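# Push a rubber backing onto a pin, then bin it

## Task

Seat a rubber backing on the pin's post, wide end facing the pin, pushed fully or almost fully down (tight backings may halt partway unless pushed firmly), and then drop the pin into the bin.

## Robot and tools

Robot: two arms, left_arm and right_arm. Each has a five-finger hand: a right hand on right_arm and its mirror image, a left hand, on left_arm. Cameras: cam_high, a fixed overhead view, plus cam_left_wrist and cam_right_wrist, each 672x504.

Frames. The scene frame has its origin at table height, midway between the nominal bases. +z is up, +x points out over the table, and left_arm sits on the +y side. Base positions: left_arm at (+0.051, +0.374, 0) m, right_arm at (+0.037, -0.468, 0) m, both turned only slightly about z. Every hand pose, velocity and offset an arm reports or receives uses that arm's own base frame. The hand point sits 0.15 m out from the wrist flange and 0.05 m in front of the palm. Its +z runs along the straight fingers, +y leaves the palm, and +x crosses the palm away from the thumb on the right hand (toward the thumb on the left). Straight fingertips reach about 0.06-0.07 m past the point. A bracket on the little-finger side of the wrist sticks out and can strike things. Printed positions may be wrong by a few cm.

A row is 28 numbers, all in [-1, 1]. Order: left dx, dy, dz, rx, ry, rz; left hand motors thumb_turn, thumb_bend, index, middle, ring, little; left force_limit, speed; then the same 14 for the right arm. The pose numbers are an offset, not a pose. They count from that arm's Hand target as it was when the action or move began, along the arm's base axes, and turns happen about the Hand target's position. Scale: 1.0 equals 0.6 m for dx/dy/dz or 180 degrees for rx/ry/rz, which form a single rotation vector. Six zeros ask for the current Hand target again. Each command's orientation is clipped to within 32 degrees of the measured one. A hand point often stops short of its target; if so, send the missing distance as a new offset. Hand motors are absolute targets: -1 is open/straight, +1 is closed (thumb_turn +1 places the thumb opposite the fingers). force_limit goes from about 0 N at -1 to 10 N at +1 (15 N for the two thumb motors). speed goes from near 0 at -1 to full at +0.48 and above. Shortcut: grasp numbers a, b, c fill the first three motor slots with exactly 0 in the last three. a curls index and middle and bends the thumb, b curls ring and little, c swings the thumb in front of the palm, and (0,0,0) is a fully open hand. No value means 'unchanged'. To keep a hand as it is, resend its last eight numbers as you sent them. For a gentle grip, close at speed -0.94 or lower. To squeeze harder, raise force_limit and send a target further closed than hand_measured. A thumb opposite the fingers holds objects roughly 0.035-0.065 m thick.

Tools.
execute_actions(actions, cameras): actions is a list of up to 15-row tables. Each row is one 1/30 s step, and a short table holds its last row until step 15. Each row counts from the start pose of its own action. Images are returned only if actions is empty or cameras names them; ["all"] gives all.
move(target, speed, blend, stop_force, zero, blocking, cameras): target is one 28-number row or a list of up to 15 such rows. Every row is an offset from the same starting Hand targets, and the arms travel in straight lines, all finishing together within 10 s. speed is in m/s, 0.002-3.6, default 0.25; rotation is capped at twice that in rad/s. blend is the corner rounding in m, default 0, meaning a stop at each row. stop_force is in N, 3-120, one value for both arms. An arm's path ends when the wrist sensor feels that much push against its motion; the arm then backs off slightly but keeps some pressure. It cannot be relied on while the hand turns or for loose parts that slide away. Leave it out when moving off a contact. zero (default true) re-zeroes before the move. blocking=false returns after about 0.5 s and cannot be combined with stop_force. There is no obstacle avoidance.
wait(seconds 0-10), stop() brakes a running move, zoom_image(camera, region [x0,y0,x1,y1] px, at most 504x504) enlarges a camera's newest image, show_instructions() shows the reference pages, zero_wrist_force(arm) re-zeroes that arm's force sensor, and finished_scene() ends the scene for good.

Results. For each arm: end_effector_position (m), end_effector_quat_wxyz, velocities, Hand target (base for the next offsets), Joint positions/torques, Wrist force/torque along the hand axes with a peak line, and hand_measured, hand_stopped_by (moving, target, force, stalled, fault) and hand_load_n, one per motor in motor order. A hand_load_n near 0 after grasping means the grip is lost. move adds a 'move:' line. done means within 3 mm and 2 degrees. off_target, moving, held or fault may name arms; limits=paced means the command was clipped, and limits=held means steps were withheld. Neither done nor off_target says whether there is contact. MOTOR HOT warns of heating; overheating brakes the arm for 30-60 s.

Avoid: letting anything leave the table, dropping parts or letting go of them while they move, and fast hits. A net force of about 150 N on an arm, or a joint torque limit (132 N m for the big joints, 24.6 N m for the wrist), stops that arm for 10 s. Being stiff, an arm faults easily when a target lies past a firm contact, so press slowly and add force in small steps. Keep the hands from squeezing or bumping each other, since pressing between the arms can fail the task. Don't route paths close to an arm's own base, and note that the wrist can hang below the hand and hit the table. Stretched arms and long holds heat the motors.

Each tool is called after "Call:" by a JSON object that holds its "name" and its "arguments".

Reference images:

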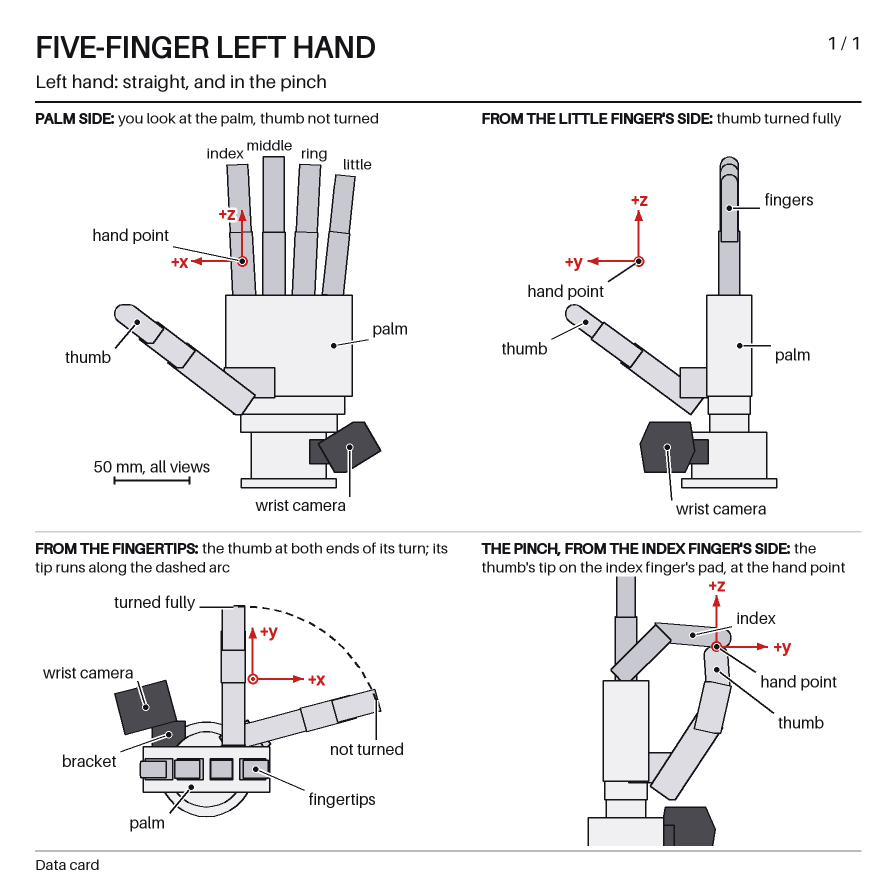

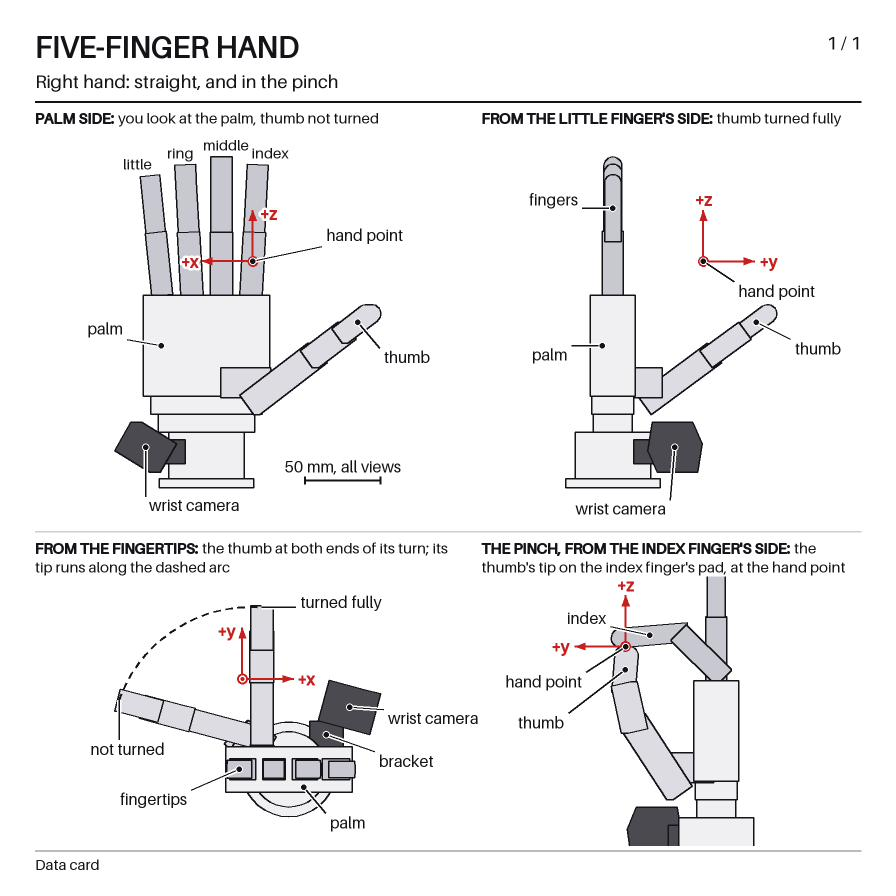

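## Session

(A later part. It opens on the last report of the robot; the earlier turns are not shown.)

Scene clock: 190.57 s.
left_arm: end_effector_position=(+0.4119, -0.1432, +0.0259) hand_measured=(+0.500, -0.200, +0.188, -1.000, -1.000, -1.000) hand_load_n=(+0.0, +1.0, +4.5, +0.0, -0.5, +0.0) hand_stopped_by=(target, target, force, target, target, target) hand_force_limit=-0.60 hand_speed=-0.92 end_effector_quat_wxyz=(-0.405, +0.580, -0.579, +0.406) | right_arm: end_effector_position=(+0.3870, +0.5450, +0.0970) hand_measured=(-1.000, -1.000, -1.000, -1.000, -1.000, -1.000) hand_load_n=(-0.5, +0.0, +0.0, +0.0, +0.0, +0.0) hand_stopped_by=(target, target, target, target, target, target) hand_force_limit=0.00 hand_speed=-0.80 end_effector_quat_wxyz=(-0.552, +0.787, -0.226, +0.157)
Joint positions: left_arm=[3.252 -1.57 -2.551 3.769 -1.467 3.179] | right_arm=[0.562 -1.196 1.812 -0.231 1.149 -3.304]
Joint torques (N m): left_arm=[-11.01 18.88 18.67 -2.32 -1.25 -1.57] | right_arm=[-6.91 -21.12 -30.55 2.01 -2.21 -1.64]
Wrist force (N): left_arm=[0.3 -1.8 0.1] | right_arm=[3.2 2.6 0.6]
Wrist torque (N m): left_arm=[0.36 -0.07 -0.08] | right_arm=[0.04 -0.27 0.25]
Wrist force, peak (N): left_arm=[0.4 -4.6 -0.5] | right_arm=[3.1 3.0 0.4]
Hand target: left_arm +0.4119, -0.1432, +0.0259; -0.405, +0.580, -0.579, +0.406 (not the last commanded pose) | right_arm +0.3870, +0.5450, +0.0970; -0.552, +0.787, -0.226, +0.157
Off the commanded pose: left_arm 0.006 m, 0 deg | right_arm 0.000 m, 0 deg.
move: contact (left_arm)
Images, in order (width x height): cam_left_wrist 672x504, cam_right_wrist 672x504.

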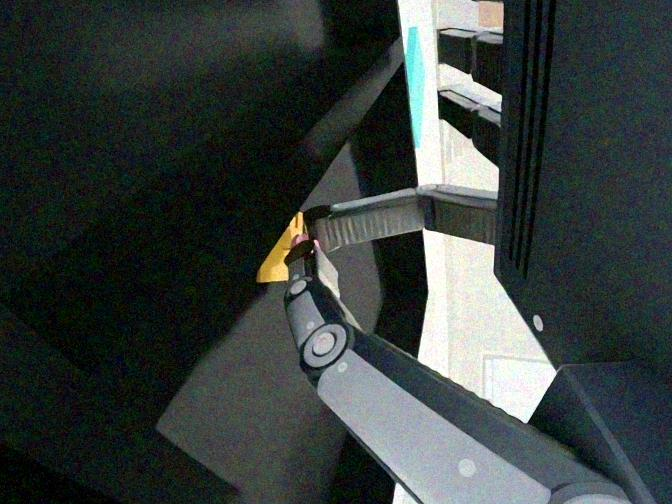

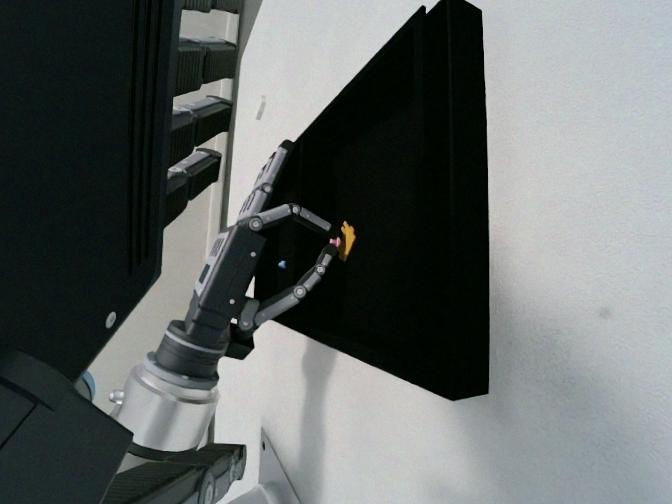

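Call:
{"name": "move", "arguments": {"target": [0,0,0,0,0,0,0.5,-0.2,0.45,-1,-1,-1,0.5,-0.9,0,0,0,0,0,0,-1,-1,-1,-1,-1,-1,0,-0.8], "speed": 0.02}}

Call:
{"name": "move", "arguments": {"target": [0,0,-0.012,0,0,0,0.5,-0.2,0.45,-1,-1,-1,0.5,-0.9,0,0,0,0,0,0,-1,-1,-1,-1,-1,-1,0,-0.8], "speed": 0.006, "stop_force": 9, "cameras": ["cam_left_wrist","cam_right_wrist"]}}

Call:
{"name": "zoom_image", "arguments": {"camera": "cam_left_wrist", "region": [260, 220, 330, 290]}}

Call:
{"name": "zoom_image", "arguments": {"camera": "cam_right_wrist", "region": [322, 225, 352, 255]}}

Scene clock: 192.53 s.
left_arm: end_effector_position=(+0.4119, -0.1432, +0.0259) hand_measured=(+0.500, -0.200, +0.196, -1.000, -1.000, -1.000) hand_load_n=(+0.0, +2.5, +7.5, +0.0, +0.0, +0.0) hand_stopped_by=(target, target, force, target, target, target) hand_force_limit=0.50 hand_speed=-0.90 end_effector_quat_wxyz=(-0.405, +0.580, -0.579, +0.406) | right_arm: end_effector_position=(+0.3870, +0.5450, +0.0970) hand_measured=(-1.000, -1.000, -1.000, -1.000, -1.000, -1.000) hand_load_n=(-0.5, -0.5, +0.0, +0.0, +0.0, +0.0) hand_stopped_by=(target, target, target, target, target, target) hand_force_limit=0.00 hand_speed=-0.80 end_effector_quat_wxyz=(-0.552, +0.787, -0.226, +0.157)
Joint positions: left_arm=[3.252 -1.57 -2.551 3.769 -1.467 3.179] | right_arm=[0.562 -1.196 1.812 -0.231 1.149 -3.304]
Joint torques (N m): left_arm=[-9.43 18.89 17.7 -2.16 -0.45 -1.31] | right_arm=[-6.94 -21.66 -30.29 1.92 -2.09 -1.64]
Wrist force (N): left_arm=[0.3 -2.5 0.6] | right_arm=[3.2 2.5 0.4]
Wrist torque (N m): left_arm=[0.30 -0.07 -0.07] | right_arm=[0.04 -0.26 0.24]
Wrist force, peak (N): left_arm=[0.4 -2.6 0.4] | right_arm=[3.2 3.0 0.6]
Hand target: left_arm +0.4119, -0.1432, +0.0259; -0.405, +0.580, -0.579, +0.406 | right_arm +0.3870, +0.5450, +0.0970; -0.552, +0.787, -0.226, +0.157
Off the commanded pose: left_arm 0.000 m, 0 deg | right_arm 0.000 m, 0 deg.
move: done

Scene clock: 194.07 s.
left_arm: end_effector_position=(+0.4119, -0.1432, +0.0245) hand_measured=(+0.500, -0.200, +0.196, -1.000, -1.000, -1.000) hand_load_n=(+0.0, +0.5, +9.5, +0.0, +0.0, +0.0) hand_stopped_by=(target, target, force, target, target, target) hand_force_limit=0.50 hand_speed=-0.90 end_effector_quat_wxyz=(-0.405, +0.580, -0.579, +0.406) | right_arm: end_effector_position=(+0.3870, +0.5450, +0.0970) hand_measured=(-1.000, -1.000, -1.000, -1.000, -1.000, -1.000) hand_load_n=(-0.5, +0.0, +0.0, +0.0, +0.0, +0.0) hand_stopped_by=(target, target, target, target, target, target) hand_force_limit=0.00 hand_speed=-0.80 end_effector_quat_wxyz=(-0.552, +0.787, -0.226, +0.157)
Joint positions: left_arm=[3.252 -1.575 -2.553 3.776 -1.467 3.179] | right_arm=[0.562 -1.196 1.812 -0.231 1.149 -3.304]
Joint torques (N m): left_arm=[-8.08 17.27 15.96 -3.45 0.02 -1.01] | right_arm=[-7.1 -21.63 -30.29 2.07 -2.06 -1.58]
Wrist force (N): left_arm=[-0.7 -8.5 0.0] | right_arm=[3.0 2.8 0.6]
Wrist torque (N m): left_arm=[0.12 -0.06 -0.03] | right_arm=[0.06 -0.23 0.24]
Wrist force, peak (N): left_arm=[-0.8 -12.6 -1.6] | right_arm=[3.3 2.8 0.5]
Hand target: left_arm +0.4119, -0.1432, +0.0245; -0.405, +0.580, -0.579, +0.406 (not the last commanded pose) | right_arm +0.3870, +0.5450, +0.0970; -0.552, +0.787, -0.226, +0.157
Off the commanded pose: left_arm 0.006 m, 0 deg | right_arm 0.000 m, 0 deg.
move: contact (left_arm)
Images, in order (width x height): cam_left_wrist 672x504, cam_right_wrist 672x504.

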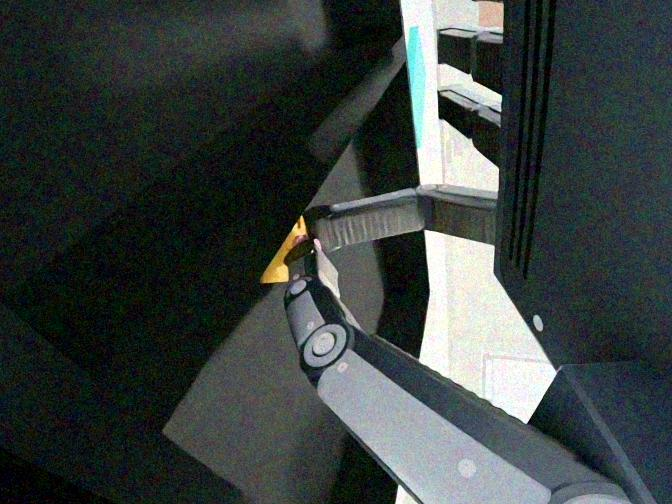

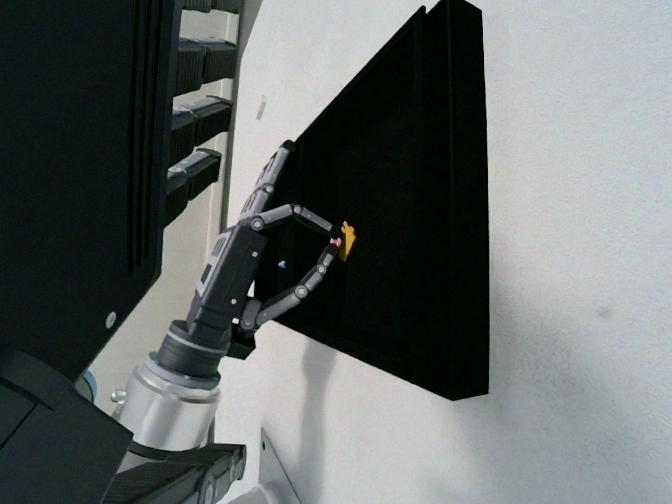

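Scaled by 7.200 from the camera's 672x504 image, which has a finer 960x720 frame.

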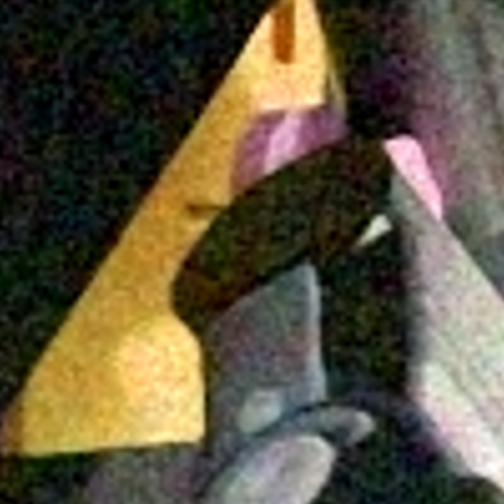

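Scaled by 16.800 from the camera's 672x504 image, which has a finer 960x720 frame.

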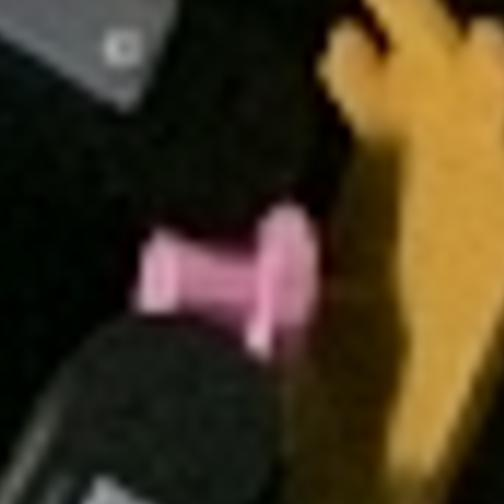

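Call:
{"name": "move", "arguments": {"target": [0,0,-0.012,0,0,0,0.5,-0.2,0.45,-1,-1,-1,0.5,-0.9,0,0,0,0,0,0,-1,-1,-1,-1,-1,-1,0,-0.8], "speed": 0.006, "stop_force": 14, "zero": false, "cameras": ["cam_left_wrist","cam_right_wrist"]}}

Call:
{"name": "zoom_image", "arguments": {"camera": "cam_left_wrist", "region": [260, 220, 330, 290]}}

Call:
{"name": "zoom_image", "arguments": {"camera": "cam_right_wrist", "region": [322, 225, 352, 255]}}

Scene clock: 197.90 s.
left_arm: end_effector_position=(+0.4120, -0.1432, +0.0227) hand_measured=(+0.500, -0.200, +0.196, -1.000, -1.000, -1.000) hand_load_n=(+0.0, +0.0, +12.5, +0.0, +0.0, +0.0) hand_stopped_by=(target, target, force, target, target, target) hand_force_limit=0.50 hand_speed=-0.90 end_effector_quat_wxyz=(-0.405, +0.580, -0.579, +0.406) | right_arm: end_effector_position=(+0.3870, +0.5450, +0.0970) hand_measured=(-1.000, -1.000, -1.000, -1.000, -1.000, -1.000) hand_load_n=(+0.0, +0.0, +0.0, +0.0, +0.0, +0.0) hand_stopped_by=(target, target, target, target, target, target) hand_force_limit=0.00 hand_speed=-0.80 end_effector_quat_wxyz=(-0.552, +0.787, -0.226, +0.157)
Joint positions: left_arm=[3.252 -1.582 -2.555 3.785 -1.467 3.179] | right_arm=[0.562 -1.196 1.812 -0.231 1.149 -3.304]
Joint torques (N m): left_arm=[-7.26 15.59 13.89 -4.13 0.23 -0.71] | right_arm=[-6.57 -21.67 -30.05 1.93 -2.13 -1.52]
Wrist force (N): left_arm=[0.8 -11.9 -0.1] | right_arm=[3.0 2.7 0.6]
Wrist torque (N m): left_arm=[0.07 -0.10 -0.02] | right_arm=[0.04 -0.24 0.24]
Wrist force, peak (N): left_arm=[0.3 -16.5 -2.3] | right_arm=[3.2 3.0 0.3]
Hand target: left_arm +0.4120, -0.1432, +0.0227; -0.405, +0.580, -0.579, +0.406 (not the last commanded pose) | right_arm +0.3870, +0.5450, +0.0970; -0.552, +0.787, -0.226, +0.157
Off the commanded pose: left_arm 0.005 m, 0 deg | right_arm 0.000 m, 0 deg.
move: contact (left_arm)
Images, in order (width x height): cam_left_wrist 672x504, cam_right_wrist 672x504.

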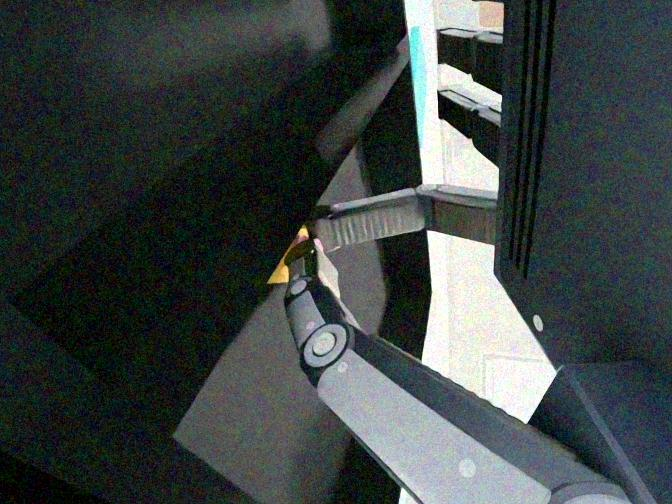

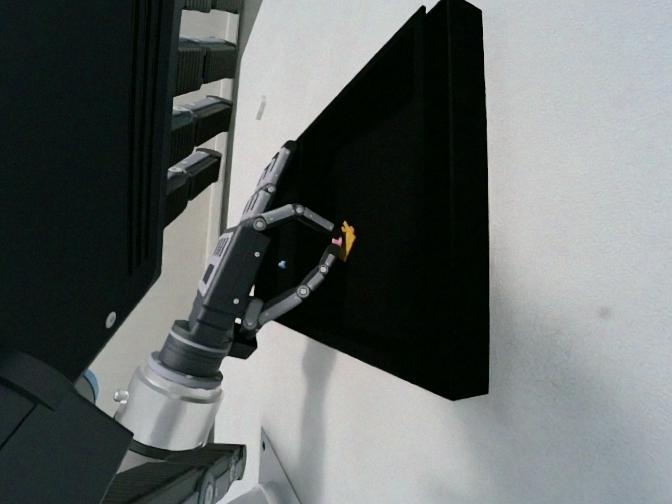

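Scaled by 7.200 from the camera's 672x504 image, which has a finer 960x720 frame.

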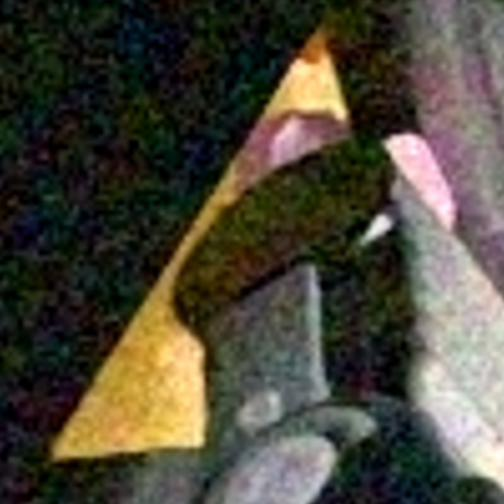

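Scaled by 16.800 from the camera's 672x504 image, which has a finer 960x720 frame.

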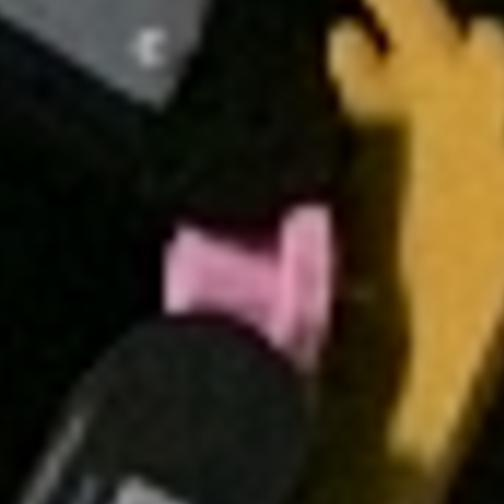

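Call:
{"name": "move", "arguments": {"target": [[0,0,0.0015,0,0,0,0.5,-0.2,0.45,-1,-1,-1,0.5,-0.9,0,0,0,0,0,0,-1,-1,-1,-1,-1,-1,0,-0.8],[0,0,0.0016,0,0,0,0.5,-0.2,-0.1,-1,-1,-1,-0.4,-0.6,0,0,0,0,0,0,-1,-1,-1,-1,-1,-1,0,-0.8]], "speed": 0.01, "cameras": ["cam_right_wrist"]}}

Call:
{"name": "zoom_image", "arguments": {"camera": "cam_right_wrist", "region": [322, 225, 352, 255]}}

Scene clock: 206.43 s.
left_arm: end_effector_position=(+0.4120, -0.1432, +0.0237) hand_measured=(+0.500, -0.200, -0.100, -1.000, -1.000, -1.000) hand_load_n=(+0.0, +0.0, +0.0, -0.5, +0.0, +0.0) hand_stopped_by=(target, target, target, target, target, target) hand_force_limit=-0.40 hand_speed=-0.60 end_effector_quat_wxyz=(-0.405, +0.580, -0.579, +0.406) | right_arm: end_effector_position=(+0.3870, +0.5450, +0.0970) hand_measured=(-1.000, -1.000, -1.000, -1.000, -1.000, -1.000) hand_load_n=(+0.0, +0.0, +0.0, +0.0, +0.0, +0.0) hand_stopped_by=(target, target, target, target, target, target) hand_force_limit=0.00 hand_speed=-0.80 end_effector_quat_wxyz=(-0.552, +0.787, -0.226, +0.157)
Joint positions: left_arm=[3.252 -1.578 -2.554 3.78 -1.467 3.179] | right_arm=[0.562 -1.196 1.812 -0.231 1.149 -3.304]
Joint torques (N m): left_arm=[-7.39 19.9 18.88 -1.7 0.21 -0.88] | right_arm=[-6.11 -21.73 -30.6 1.86 -2.05 -1.49]
Wrist force (N): left_arm=[0.4 0.8 0.4] | right_arm=[3.0 2.7 0.5]
Wrist torque (N m): left_arm=[0.39 -0.08 -0.06] | right_arm=[0.06 -0.24 0.24]
Wrist force, peak (N): left_arm=[0.7 -12.5 -0.3] | right_arm=[3.3 2.7 0.7]
Hand target: left_arm +0.4120, -0.1432, +0.0237; -0.405, +0.580, -0.579, +0.406 | right_arm +0.3870, +0.5450, +0.0970; -0.552, +0.787, -0.226, +0.157
Off the commanded pose: left_arm 0.000 m, 0 deg | right_arm 0.000 m, 0 deg.
move: done
Images, in order (width x height): cam_right_wrist 672x504.

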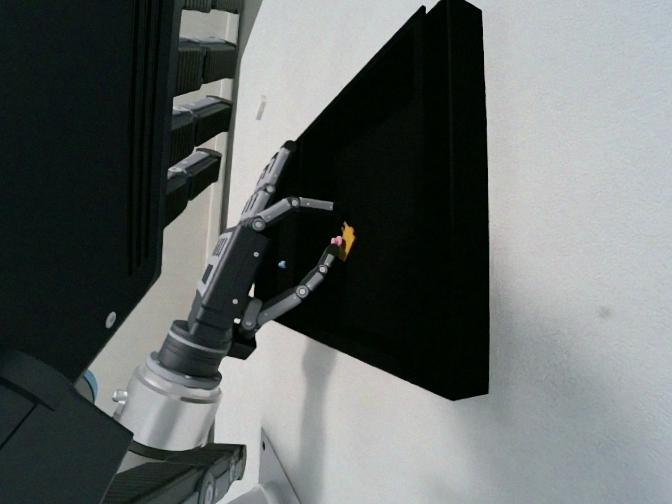

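Scaled by 16.800 from the camera's 672x504 image, which has a finer 960x720 frame.

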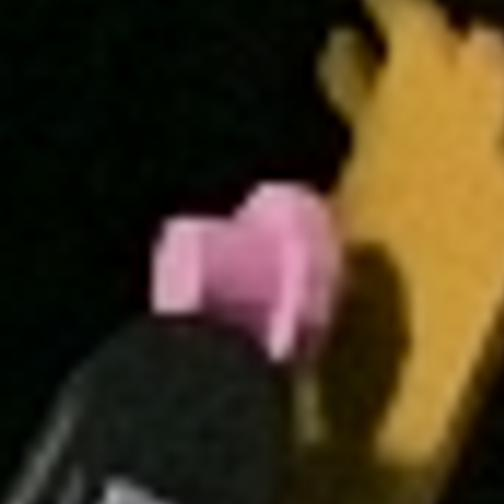

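Call:
{"name": "move", "arguments": {"target": [[-0.03,0,0,0,0,0,0.5,-0.2,-0.1,-1,-1,-1,-0.4,-0.6,0,0,0,0,0,0,-1,-1,-1,-1,-1,-1,0,-0.8],[-0.03,0,0.13,0,0,0,0.5,-0.2,-0.1,-1,-1,-1,-0.4,-0.6,0,0,0,0,0,0,-1,-1,-1,-1,-1,-1,0,-0.8]], "speed": [0.05,0.15], "blend": 0.004, "cameras": ["cam_left_wrist","cam_right_wrist"]}}

Call:
{"name": "zoom_image", "arguments": {"camera": "cam_right_wrist", "region": [322, 220, 362, 260]}}

Call:
{"name": "zoom_image", "arguments": {"camera": "cam_left_wrist", "region": [120, 160, 260, 280]}}

Scene clock: 210.60 s.
left_arm: end_effector_position=(+0.3940, -0.1432, +0.1016) hand_measured=(+0.500, -0.200, -0.100, -1.000, -1.000, -1.000) hand_load_n=(+0.0, +0.0, +0.0, +0.0, +0.0, -0.5) hand_stopped_by=(target, target, target, target, target, target) hand_force_limit=-0.40 hand_speed=-0.60 end_effector_quat_wxyz=(-0.405, +0.580, -0.579, +0.406) | right_arm: end_effector_position=(+0.3870, +0.5450, +0.0970) hand_measured=(-1.000, -1.000, -1.000, -1.000, -1.000, -1.000) hand_load_n=(+0.0, +0.0, +0.0, +0.0, +0.0, +0.0) hand_stopped_by=(target, target, target, target, target, target) hand_force_limit=0.00 hand_speed=-0.80 end_effector_quat_wxyz=(-0.552, +0.787, -0.226, +0.157)
Joint positions: left_arm=[3.264 -1.295 -2.486 3.429 -1.456 3.183] | right_arm=[0.562 -1.196 1.812 -0.231 1.149 -3.304]
Joint torques (N m): left_arm=[11.7 13.97 24.12 -1.75 1.75 1.89] | right_arm=[-6.52 -21.16 -30.41 2.02 -2.13 -1.44]
Wrist force (N): left_arm=[0.3 1.1 0.8] | right_arm=[3.0 2.7 0.5]
Wrist torque (N m): left_arm=[0.36 -0.06 -0.24] | right_arm=[0.05 -0.23 0.24]
Wrist force, peak (N): left_arm=[0.7 1.6 0.7] | right_arm=[3.3 3.0 0.6]
Hand target: left_arm +0.3940, -0.1432, +0.1017; -0.405, +0.580, -0.579, +0.406 | right_arm +0.3870, +0.5450, +0.0970; -0.552, +0.787, -0.226, +0.157
Off the commanded pose: left_arm 0.000 m, 0 deg | right_arm 0.000 m, 0 deg.
move: done
Images, in order (width x height): cam_left_wrist 672x504, cam_right_wrist 672x504.

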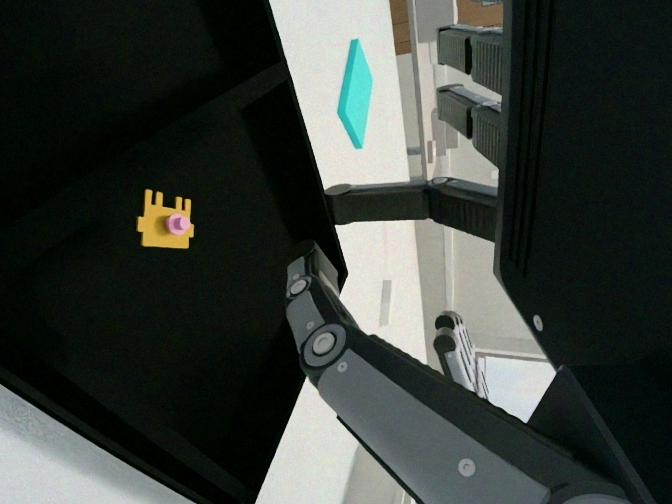

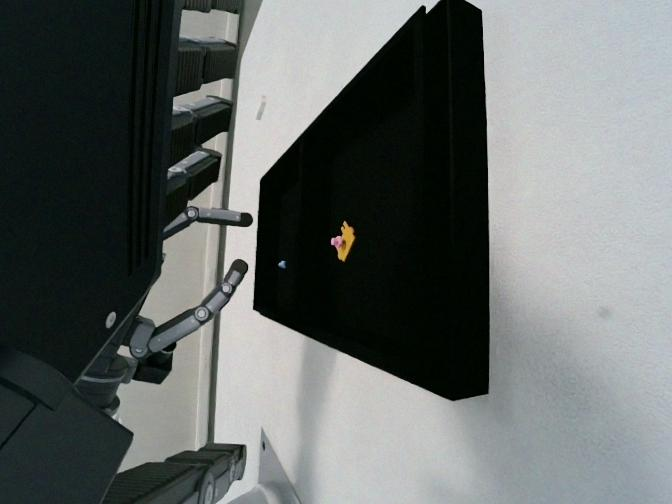

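Scaled by 12.600 from the camera's 672x504 image, which has a finer 960x720 frame.

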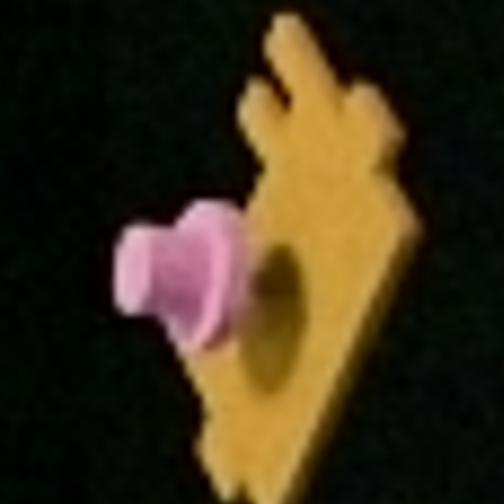

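Scaled by 3.600 from the camera's 672x504 image, which has a finer 960x720 frame.

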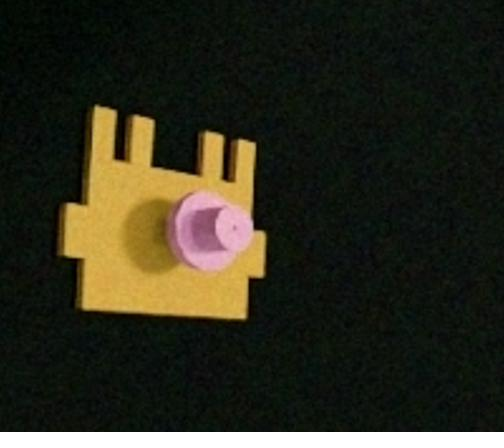

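Call:
{"name": "move", "arguments": {"target": [[0,0,0,0,0,0,0.5,0.3,0.1,-1,-1,-1,-0.2,-0.5,0,0,0,0,0,0,-1,-1,-1,-1,-1,-1,0,-0.8],[0.0057,0.0008,-0.1017,0,0,0,0.5,0.3,0.1,-1,-1,-1,-0.2,-0.5,0,0,0,0,0,0,-1,-1,-1,-1,-1,-1,0,-0.8]], "speed": 0.1, "cameras": ["cam_left_wrist","cam_right_wrist"]}}

Call:
{"name": "zoom_image", "arguments": {"camera": "cam_right_wrist", "region": [302, 210, 362, 270]}}

Call:
{"name": "zoom_image", "arguments": {"camera": "cam_left_wrist", "region": [230, 170, 370, 290]}}

Scene clock: 218.30 s.
left_arm: end_effector_position=(+0.3974, -0.1427, +0.0407) hand_measured=(+0.500, +0.300, +0.100, -1.000, -1.000, -1.000) hand_load_n=(+0.0, +0.0, +0.0, +0.0, +0.0, +0.0) hand_stopped_by=(target, target, target, target, target, target) hand_force_limit=-0.20 hand_speed=-0.50 end_effector_quat_wxyz=(-0.405, +0.580, -0.579, +0.406) | right_arm: end_effector_position=(+0.3870, +0.5450, +0.0970) hand_measured=(-1.000, -1.000, -1.000, -1.000, -1.000, -1.000) hand_load_n=(-0.5, +0.0, +0.0, +0.0, +0.0, -0.5) hand_stopped_by=(target, target, target, target, target, target) hand_force_limit=0.00 hand_speed=-0.80 end_effector_quat_wxyz=(-0.552, +0.787, -0.226, +0.157)
Joint positions: left_arm=[3.264 -1.479 -2.571 3.697 -1.455 3.183] | right_arm=[0.562 -1.196 1.812 -0.231 1.149 -3.304]
Joint torques (N m): left_arm=[-11.74 -0.36 1.99 3.19 -1.58 -1.78] | right_arm=[-6.26 -22.28 -30.13 1.89 -2.08 -1.48]
Wrist force (N): left_arm=[0.0 1.4 0.7] | right_arm=[2.9 2.7 0.7]
Wrist torque (N m): left_arm=[0.45 0.00 -0.11] | right_arm=[0.04 -0.23 0.23]
Wrist force, peak (N): left_arm=[0.0 1.7 0.6] | right_arm=[3.3 2.9 0.4]
Hand target: left_arm +0.3974, -0.1427, +0.0406; -0.405, +0.580, -0.579, +0.406 | right_arm +0.3870, +0.5450, +0.0970; -0.552, +0.787, -0.226, +0.157
Off the commanded pose: left_arm 0.000 m, 0 deg | right_arm 0.000 m, 0 deg.
move: done
Images, in order (width x height): cam_left_wrist 672x504, cam_right_wrist 672x504.

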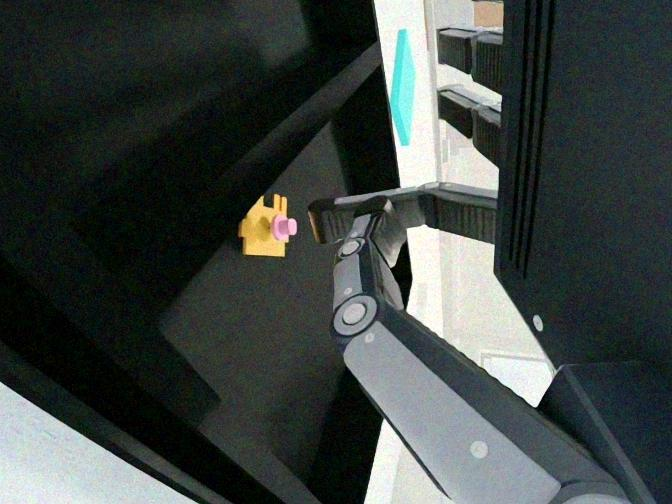

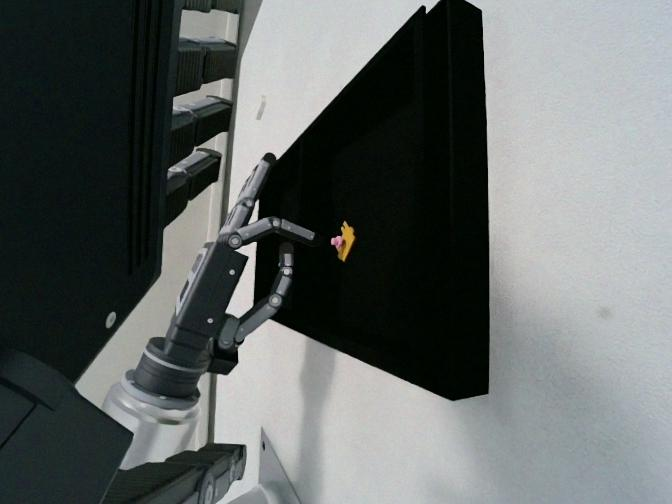

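Scaled by 8.400 from the camera's 672x504 image, which has a finer 960x720 frame.

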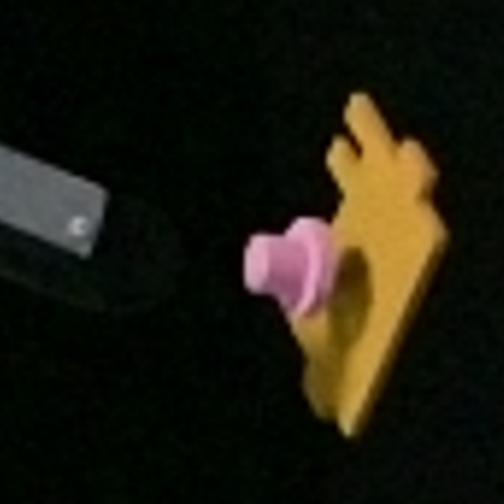

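Scaled by 3.600 from the camera's 672x504 image, which has a finer 960x720 frame.

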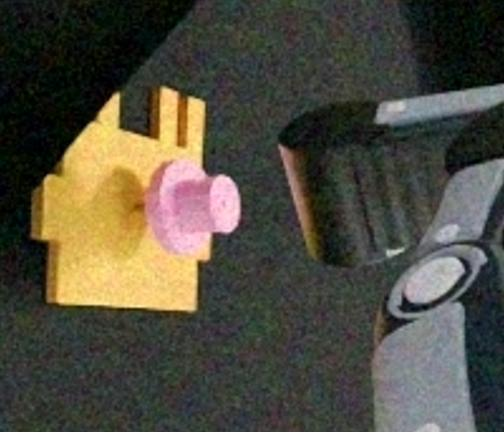

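Call:
{"name": "move", "arguments": {"target": [0,0,-0.0235,0,0,0,0.5,0.3,0.1,-1,-1,-1,-0.2,-0.5,0,0,0,0,0,0,-1,-1,-1,-1,-1,-1,0,-0.8], "speed": 0.008, "stop_force": 16, "cameras": ["cam_left_wrist","cam_right_wrist"]}}

Call:
{"name": "zoom_image", "arguments": {"camera": "cam_right_wrist", "region": [322, 220, 362, 260]}}

Call:
{"name": "zoom_image", "arguments": {"camera": "cam_left_wrist", "region": [250, 170, 350, 270]}}

Scene clock: 222.23 s.
left_arm: end_effector_position=(+0.3974, -0.1427, +0.0266) hand_measured=(+0.500, +0.300, +0.100, -1.000, -1.000, -1.000) hand_load_n=(+0.0, +0.0, -3.5, +0.0, +0.0, +0.0) hand_stopped_by=(target, target, target, target, target, target) hand_force_limit=-0.20 hand_speed=-0.50 end_effector_quat_wxyz=(-0.405, +0.580, -0.579, +0.406) | right_arm: end_effector_position=(+0.3870, +0.5450, +0.0970) hand_measured=(-1.000, -1.000, -1.000, -1.000, -1.000, -1.000) hand_load_n=(-0.5, +0.0, +0.0, +0.0, -0.5, +0.0) hand_stopped_by=(target, target, target, target, target, target) hand_force_limit=0.00 hand_speed=-0.80 end_effector_quat_wxyz=(-0.552, +0.787, -0.226, +0.157)
Joint positions: left_arm=[3.264 -1.529 -2.588 3.765 -1.455 3.183] | right_arm=[0.562 -1.196 1.812 -0.231 1.149 -3.304]
Joint torques (N m): left_arm=[-1.8 4.78 -1.72 -0.59 -0.52 0.51] | right_arm=[-6.66 -21.86 -29.65 1.83 -2 -1.34]
Wrist force (N): left_arm=[2.9 -14.1 -5.2] | right_arm=[2.9 2.6 0.6]
Wrist torque (N m): left_arm=[0.15 -0.03 -0.06] | right_arm=[0.05 -0.22 0.23]
Wrist force, peak (N): left_arm=[3.1 -14.3 -5.4] | right_arm=[3.1 3.0 0.7]
Hand target: left_arm +0.3974, -0.1427, +0.0266; -0.405, +0.580, -0.579, +0.406 | right_arm +0.3870, +0.5450, +0.0970; -0.552, +0.787, -0.226, +0.157
Off the commanded pose: left_arm 0.000 m, 0 deg | right_arm 0.000 m, 0 deg.
move: contact (left_arm)
Images, in order (width x height): cam_left_wrist 672x504, cam_right_wrist 672x504.

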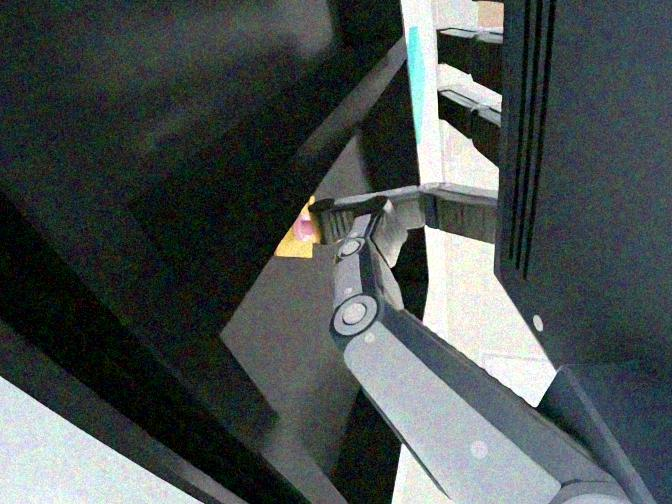

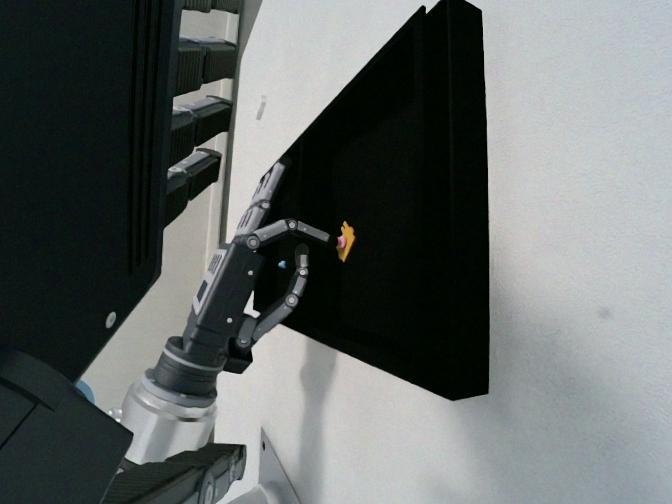

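Scaled by 12.600 from the camera's 672x504 image, which has a finer 960x720 frame.

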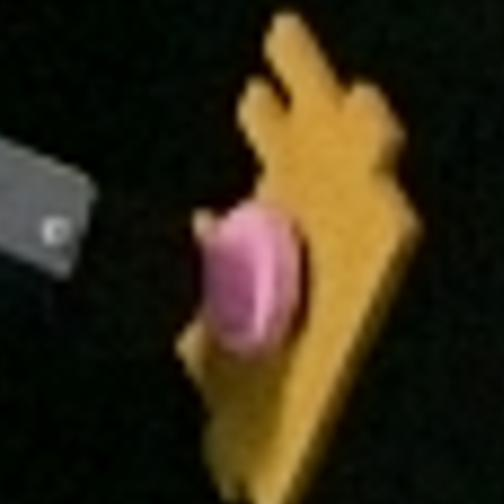

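Scaled by 5.040 from the camera's 672x504 image, which has a finer 960x720 frame.

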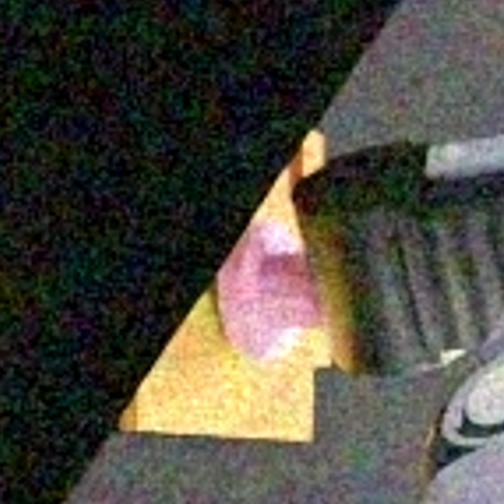

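Call:
{"name": "move", "arguments": {"target": [0,0,-0.01,0,0,0,0.5,0.3,0.1,-1,-1,-1,-0.2,-0.5,0,0,0,0,0,0,-1,-1,-1,-1,-1,-1,0,-0.8], "speed": 0.006, "stop_force": 22, "zero": false, "cameras": ["cam_left_wrist","cam_right_wrist"]}}

Call:
{"name": "zoom_image", "arguments": {"camera": "cam_right_wrist", "region": [322, 220, 362, 260]}}

Scene clock: 224.47 s.
left_arm: end_effector_position=(+0.3974, -0.1427, +0.0252) hand_measured=(+0.500, +0.300, +0.100, -1.000, -1.000, -1.000) hand_load_n=(+0.0, +0.5, -4.0, +0.0, +0.0, +0.0) hand_stopped_by=(target, target, target, target, target, target) hand_force_limit=-0.20 hand_speed=-0.50 end_effector_quat_wxyz=(-0.405, +0.580, -0.579, +0.406) | right_arm: end_effector_position=(+0.3870, +0.5450, +0.0970) hand_measured=(-1.000, -1.000, -1.000, -1.000, -1.000, -1.000) hand_load_n=(+0.0, +0.0, -0.5, +0.0, +0.0, +0.0) hand_stopped_by=(target, target, target, target, target, target) hand_force_limit=0.00 hand_speed=-0.80 end_effector_quat_wxyz=(-0.552, +0.787, -0.226, +0.157)
Joint positions: left_arm=[3.264 -1.534 -2.589 3.772 -1.455 3.183] | right_arm=[0.562 -1.196 1.812 -0.231 1.149 -3.304]
Joint torques (N m): left_arm=[-0.09 12.66 14.03 -4.39 -0.28 0.84] | right_arm=[-6.03 -22.18 -29.88 1.88 -1.97 -1.3]
Wrist force (N): left_arm=[3.7 -18.1 -6.6] | right_arm=[2.9 2.7 0.5]
Wrist torque (N m): left_arm=[0.06 0.05 -0.07] | right_arm=[0.07 -0.22 0.24]
Wrist force, peak (N): left_arm=[4.3 -24.2 -8.7] | right_arm=[3.3 2.8 0.5]
Hand target: left_arm +0.3974, -0.1427, +0.0252; -0.405, +0.580, -0.579, +0.406 (not the last commanded pose) | right_arm +0.3870, +0.5450, +0.0970; -0.552, +0.787, -0.226, +0.157
Off the commanded pose: left_arm 0.005 m, 0 deg | right_arm 0.000 m, 0 deg.
move: contact (left_arm)
Images, in order (width x height): cam_left_wrist 672x504, cam_right_wrist 672x504.

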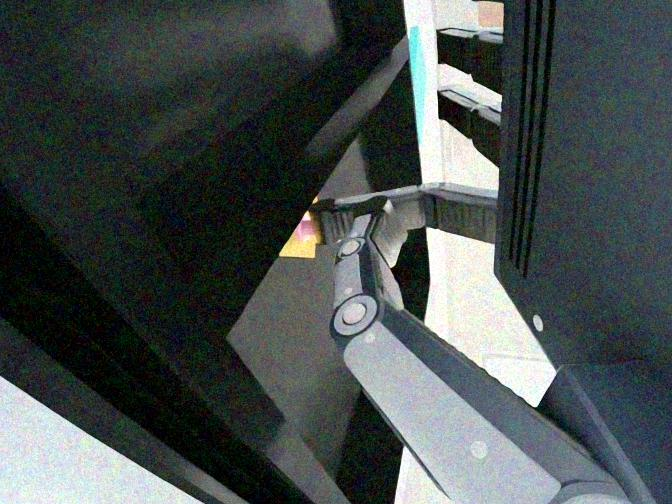

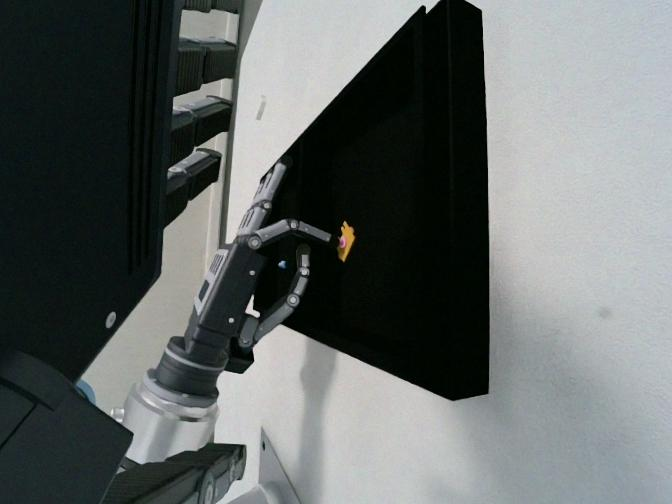

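Scaled by 12.600 from the camera's 672x504 image, which has a finer 960x720 frame.

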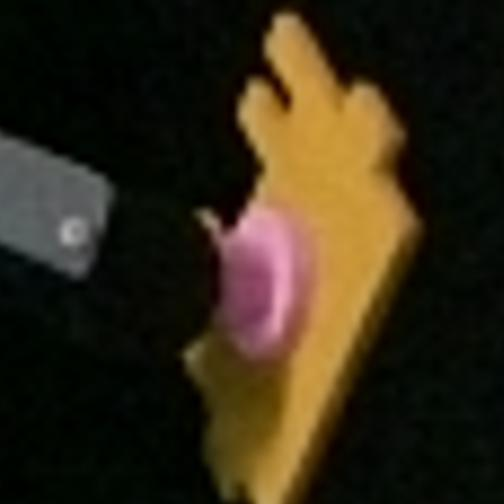

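Call:
{"name": "move", "arguments": {"target": [0,0,-0.008,0,0,0,0.5,0.3,0.1,-1,-1,-1,-0.2,-0.5,0,0,0,0,0,0,-1,-1,-1,-1,-1,-1,0,-0.8], "speed": 0.005, "stop_force": 25, "zero": false, "cameras": ["cam_right_wrist"]}}

Call:
{"name": "zoom_image", "arguments": {"camera": "cam_right_wrist", "region": [322, 220, 362, 260]}}

Scene clock: 227.60 s.
left_arm: end_effector_position=(+0.3976, -0.1427, +0.0251) hand_measured=(+0.500, +0.300, +0.100, -1.000, -1.000, -1.000) hand_load_n=(+0.0, +0.0, -6.5, -0.5, +0.0, +0.0) hand_stopped_by=(target, target, target, target, target, target) hand_force_limit=-0.20 hand_speed=-0.50 end_effector_quat_wxyz=(-0.405, +0.579, -0.579, +0.406) | right_arm: end_effector_position=(+0.3870, +0.5450, +0.0970) hand_measured=(-1.000, -1.000, -1.000, -1.000, -1.000, -1.000) hand_load_n=(+0.0, +0.0, +0.0, +0.0, +0.0, +0.0) hand_stopped_by=(target, target, target, target, target, target) hand_force_limit=0.00 hand_speed=-0.80 end_effector_quat_wxyz=(-0.552, +0.787, -0.226, +0.157)
Joint positions: left_arm=[3.264 -1.535 -2.589 3.773 -1.455 3.183] | right_arm=[0.562 -1.196 1.812 -0.231 1.149 -3.304]
Joint torques (N m): left_arm=[-0.3 12.29 12.76 -4.6 -0.51 0.84] | right_arm=[-6.62 -21.6 -30.03 1.83 -1.92 -1.36]
Wrist force (N): left_arm=[4.8 -22.2 -8.9] | right_arm=[3.1 2.6 0.8]
Wrist torque (N m): left_arm=[-0.02 0.00 -0.03] | right_arm=[0.02 -0.25 0.24]
Wrist force, peak (N): left_arm=[4.5 -25.5 -10.3] | right_arm=[3.3 2.9 1.0]
Hand target: left_arm +0.3976, -0.1427, +0.0251; -0.405, +0.579, -0.579, +0.406 (not the last commanded pose) | right_arm +0.3870, +0.5450, +0.0970; -0.552, +0.787, -0.226, +0.157
Off the commanded pose: left_arm 0.005 m, 0 deg | right_arm 0.000 m, 0 deg.
move: contact (left_arm)
Images, in order (width x height): cam_right_wrist 672x504.

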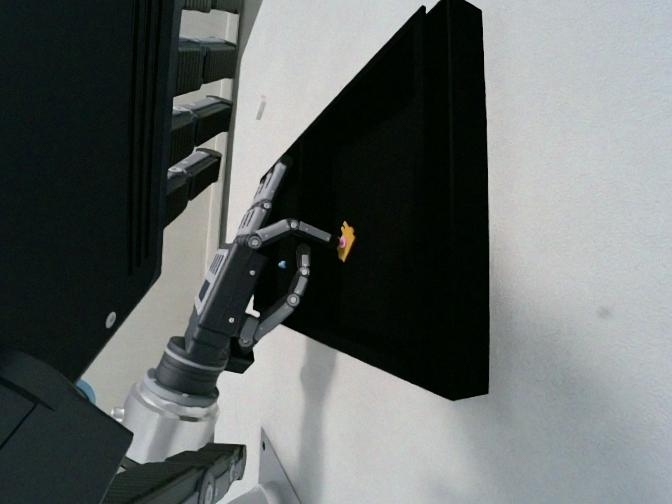

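Scaled by 12.600 from the camera's 672x504 image, which has a finer 960x720 frame.

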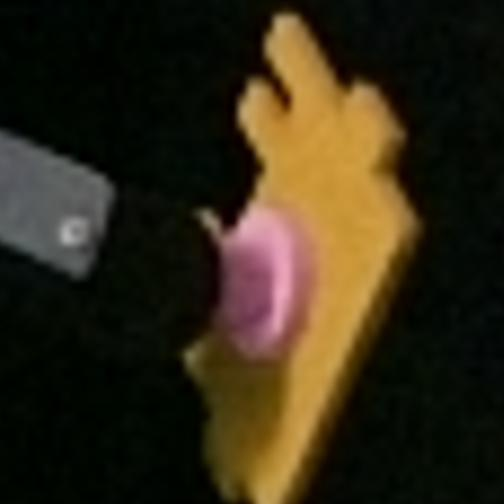

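Call:
{"name": "move", "arguments": {"target": [0,0.0008,0.05,0,0,0,0.5,0.3,0.1,-1,-1,-1,-0.2,-0.5,0,0,0,0,0,0,-1,-1,-1,-1,-1,-1,0,-0.8], "speed": 0.06, "cameras": ["cam_left_wrist","cam_right_wrist"]}}

Call:
{"name": "zoom_image", "arguments": {"camera": "cam_right_wrist", "region": [322, 220, 362, 260]}}

Call:
{"name": "zoom_image", "arguments": {"camera": "cam_left_wrist", "region": [220, 170, 320, 270]}}

Scene clock: 231.17 s.
left_arm: end_effector_position=(+0.3976, -0.1422, +0.0550) hand_measured=(+0.500, +0.300, +0.100, -1.000, -1.000, -1.000) hand_load_n=(+0.0, +0.0, +0.0, +0.0, +0.0, +0.0) hand_stopped_by=(target, target, target, target, target, target) hand_force_limit=-0.20 hand_speed=-0.50 end_effector_quat_wxyz=(-0.405, +0.579, -0.579, +0.406) | right_arm: end_effector_position=(+0.3870, +0.5450, +0.0970) hand_measured=(-1.000, -1.000, -1.000, -1.000, -1.000, -1.000) hand_load_n=(-0.5, +0.0, +0.0, -0.5, +0.0, +0.0) hand_stopped_by=(target, target, target, target, target, target) hand_force_limit=0.00 hand_speed=-0.80 end_effector_quat_wxyz=(-0.552, +0.787, -0.226, +0.157)
Joint positions: left_arm=[3.267 -1.431 -2.552 3.632 -1.453 3.184] | right_arm=[0.562 -1.196 1.812 -0.231 1.149 -3.304]
Joint torques (N m): left_arm=[12.27 17.37 22.6 -1.88 1.41 1.65] | right_arm=[-6.58 -21.83 -30.29 1.72 -1.97 -1.32]
Wrist force (N): left_arm=[0.2 0.9 0.2] | right_arm=[3.2 2.6 0.5]
Wrist torque (N m): left_arm=[0.44 -0.05 -0.16] | right_arm=[0.05 -0.26 0.24]
Wrist force, peak (N): left_arm=[4.7 -22.0 -9.2] | right_arm=[3.3 2.8 0.6]
Hand target: left_arm +0.3976, -0.1422, +0.0551; -0.405, +0.579, -0.579, +0.406 | right_arm +0.3870, +0.5450, +0.0970; -0.552, +0.787, -0.226, +0.157
Off the commanded pose: left_arm 0.000 m, 0 deg | right_arm 0.000 m, 0 deg.
move: done
Images, in order (width x height): cam_left_wrist 672x504, cam_right_wrist 672x504.

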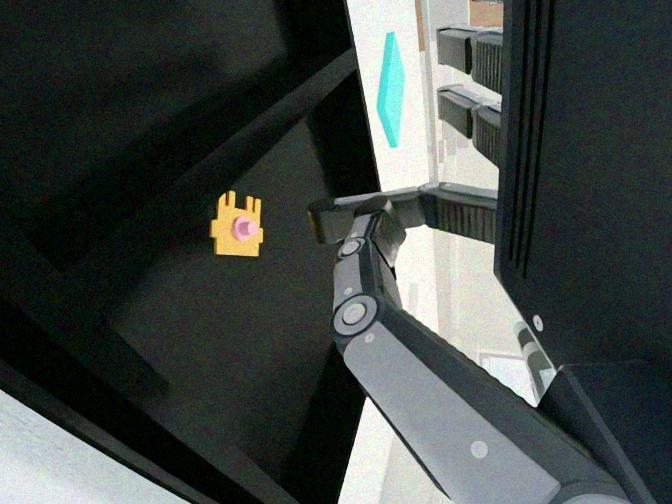

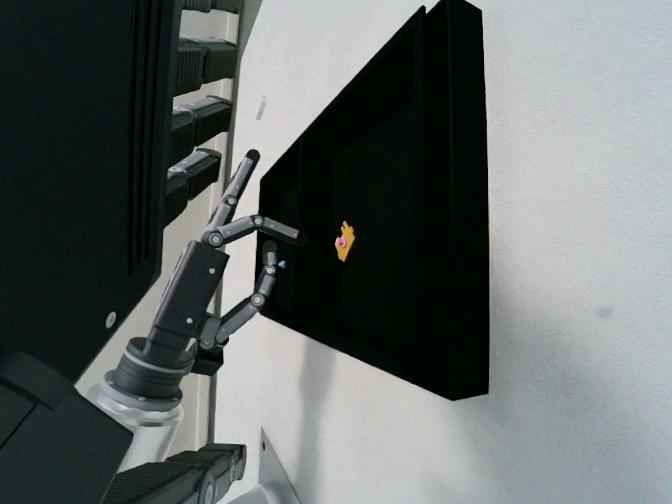

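Scaled by 12.600 from the camera's 672x504 image, which has a finer 960x720 frame.

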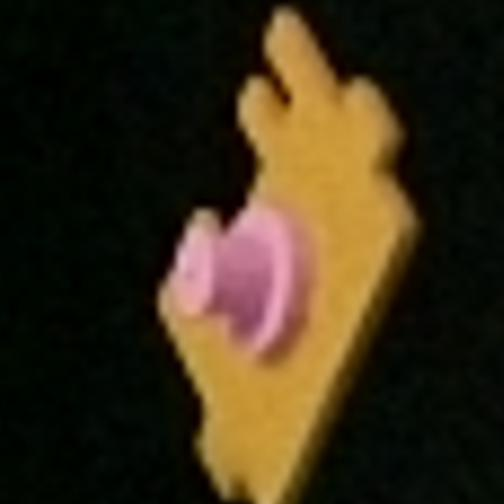

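Scaled by 5.040 from the camera's 672x504 image, which has a finer 960x720 frame.

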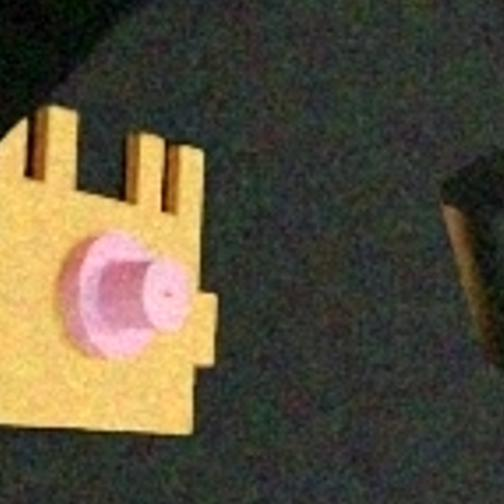

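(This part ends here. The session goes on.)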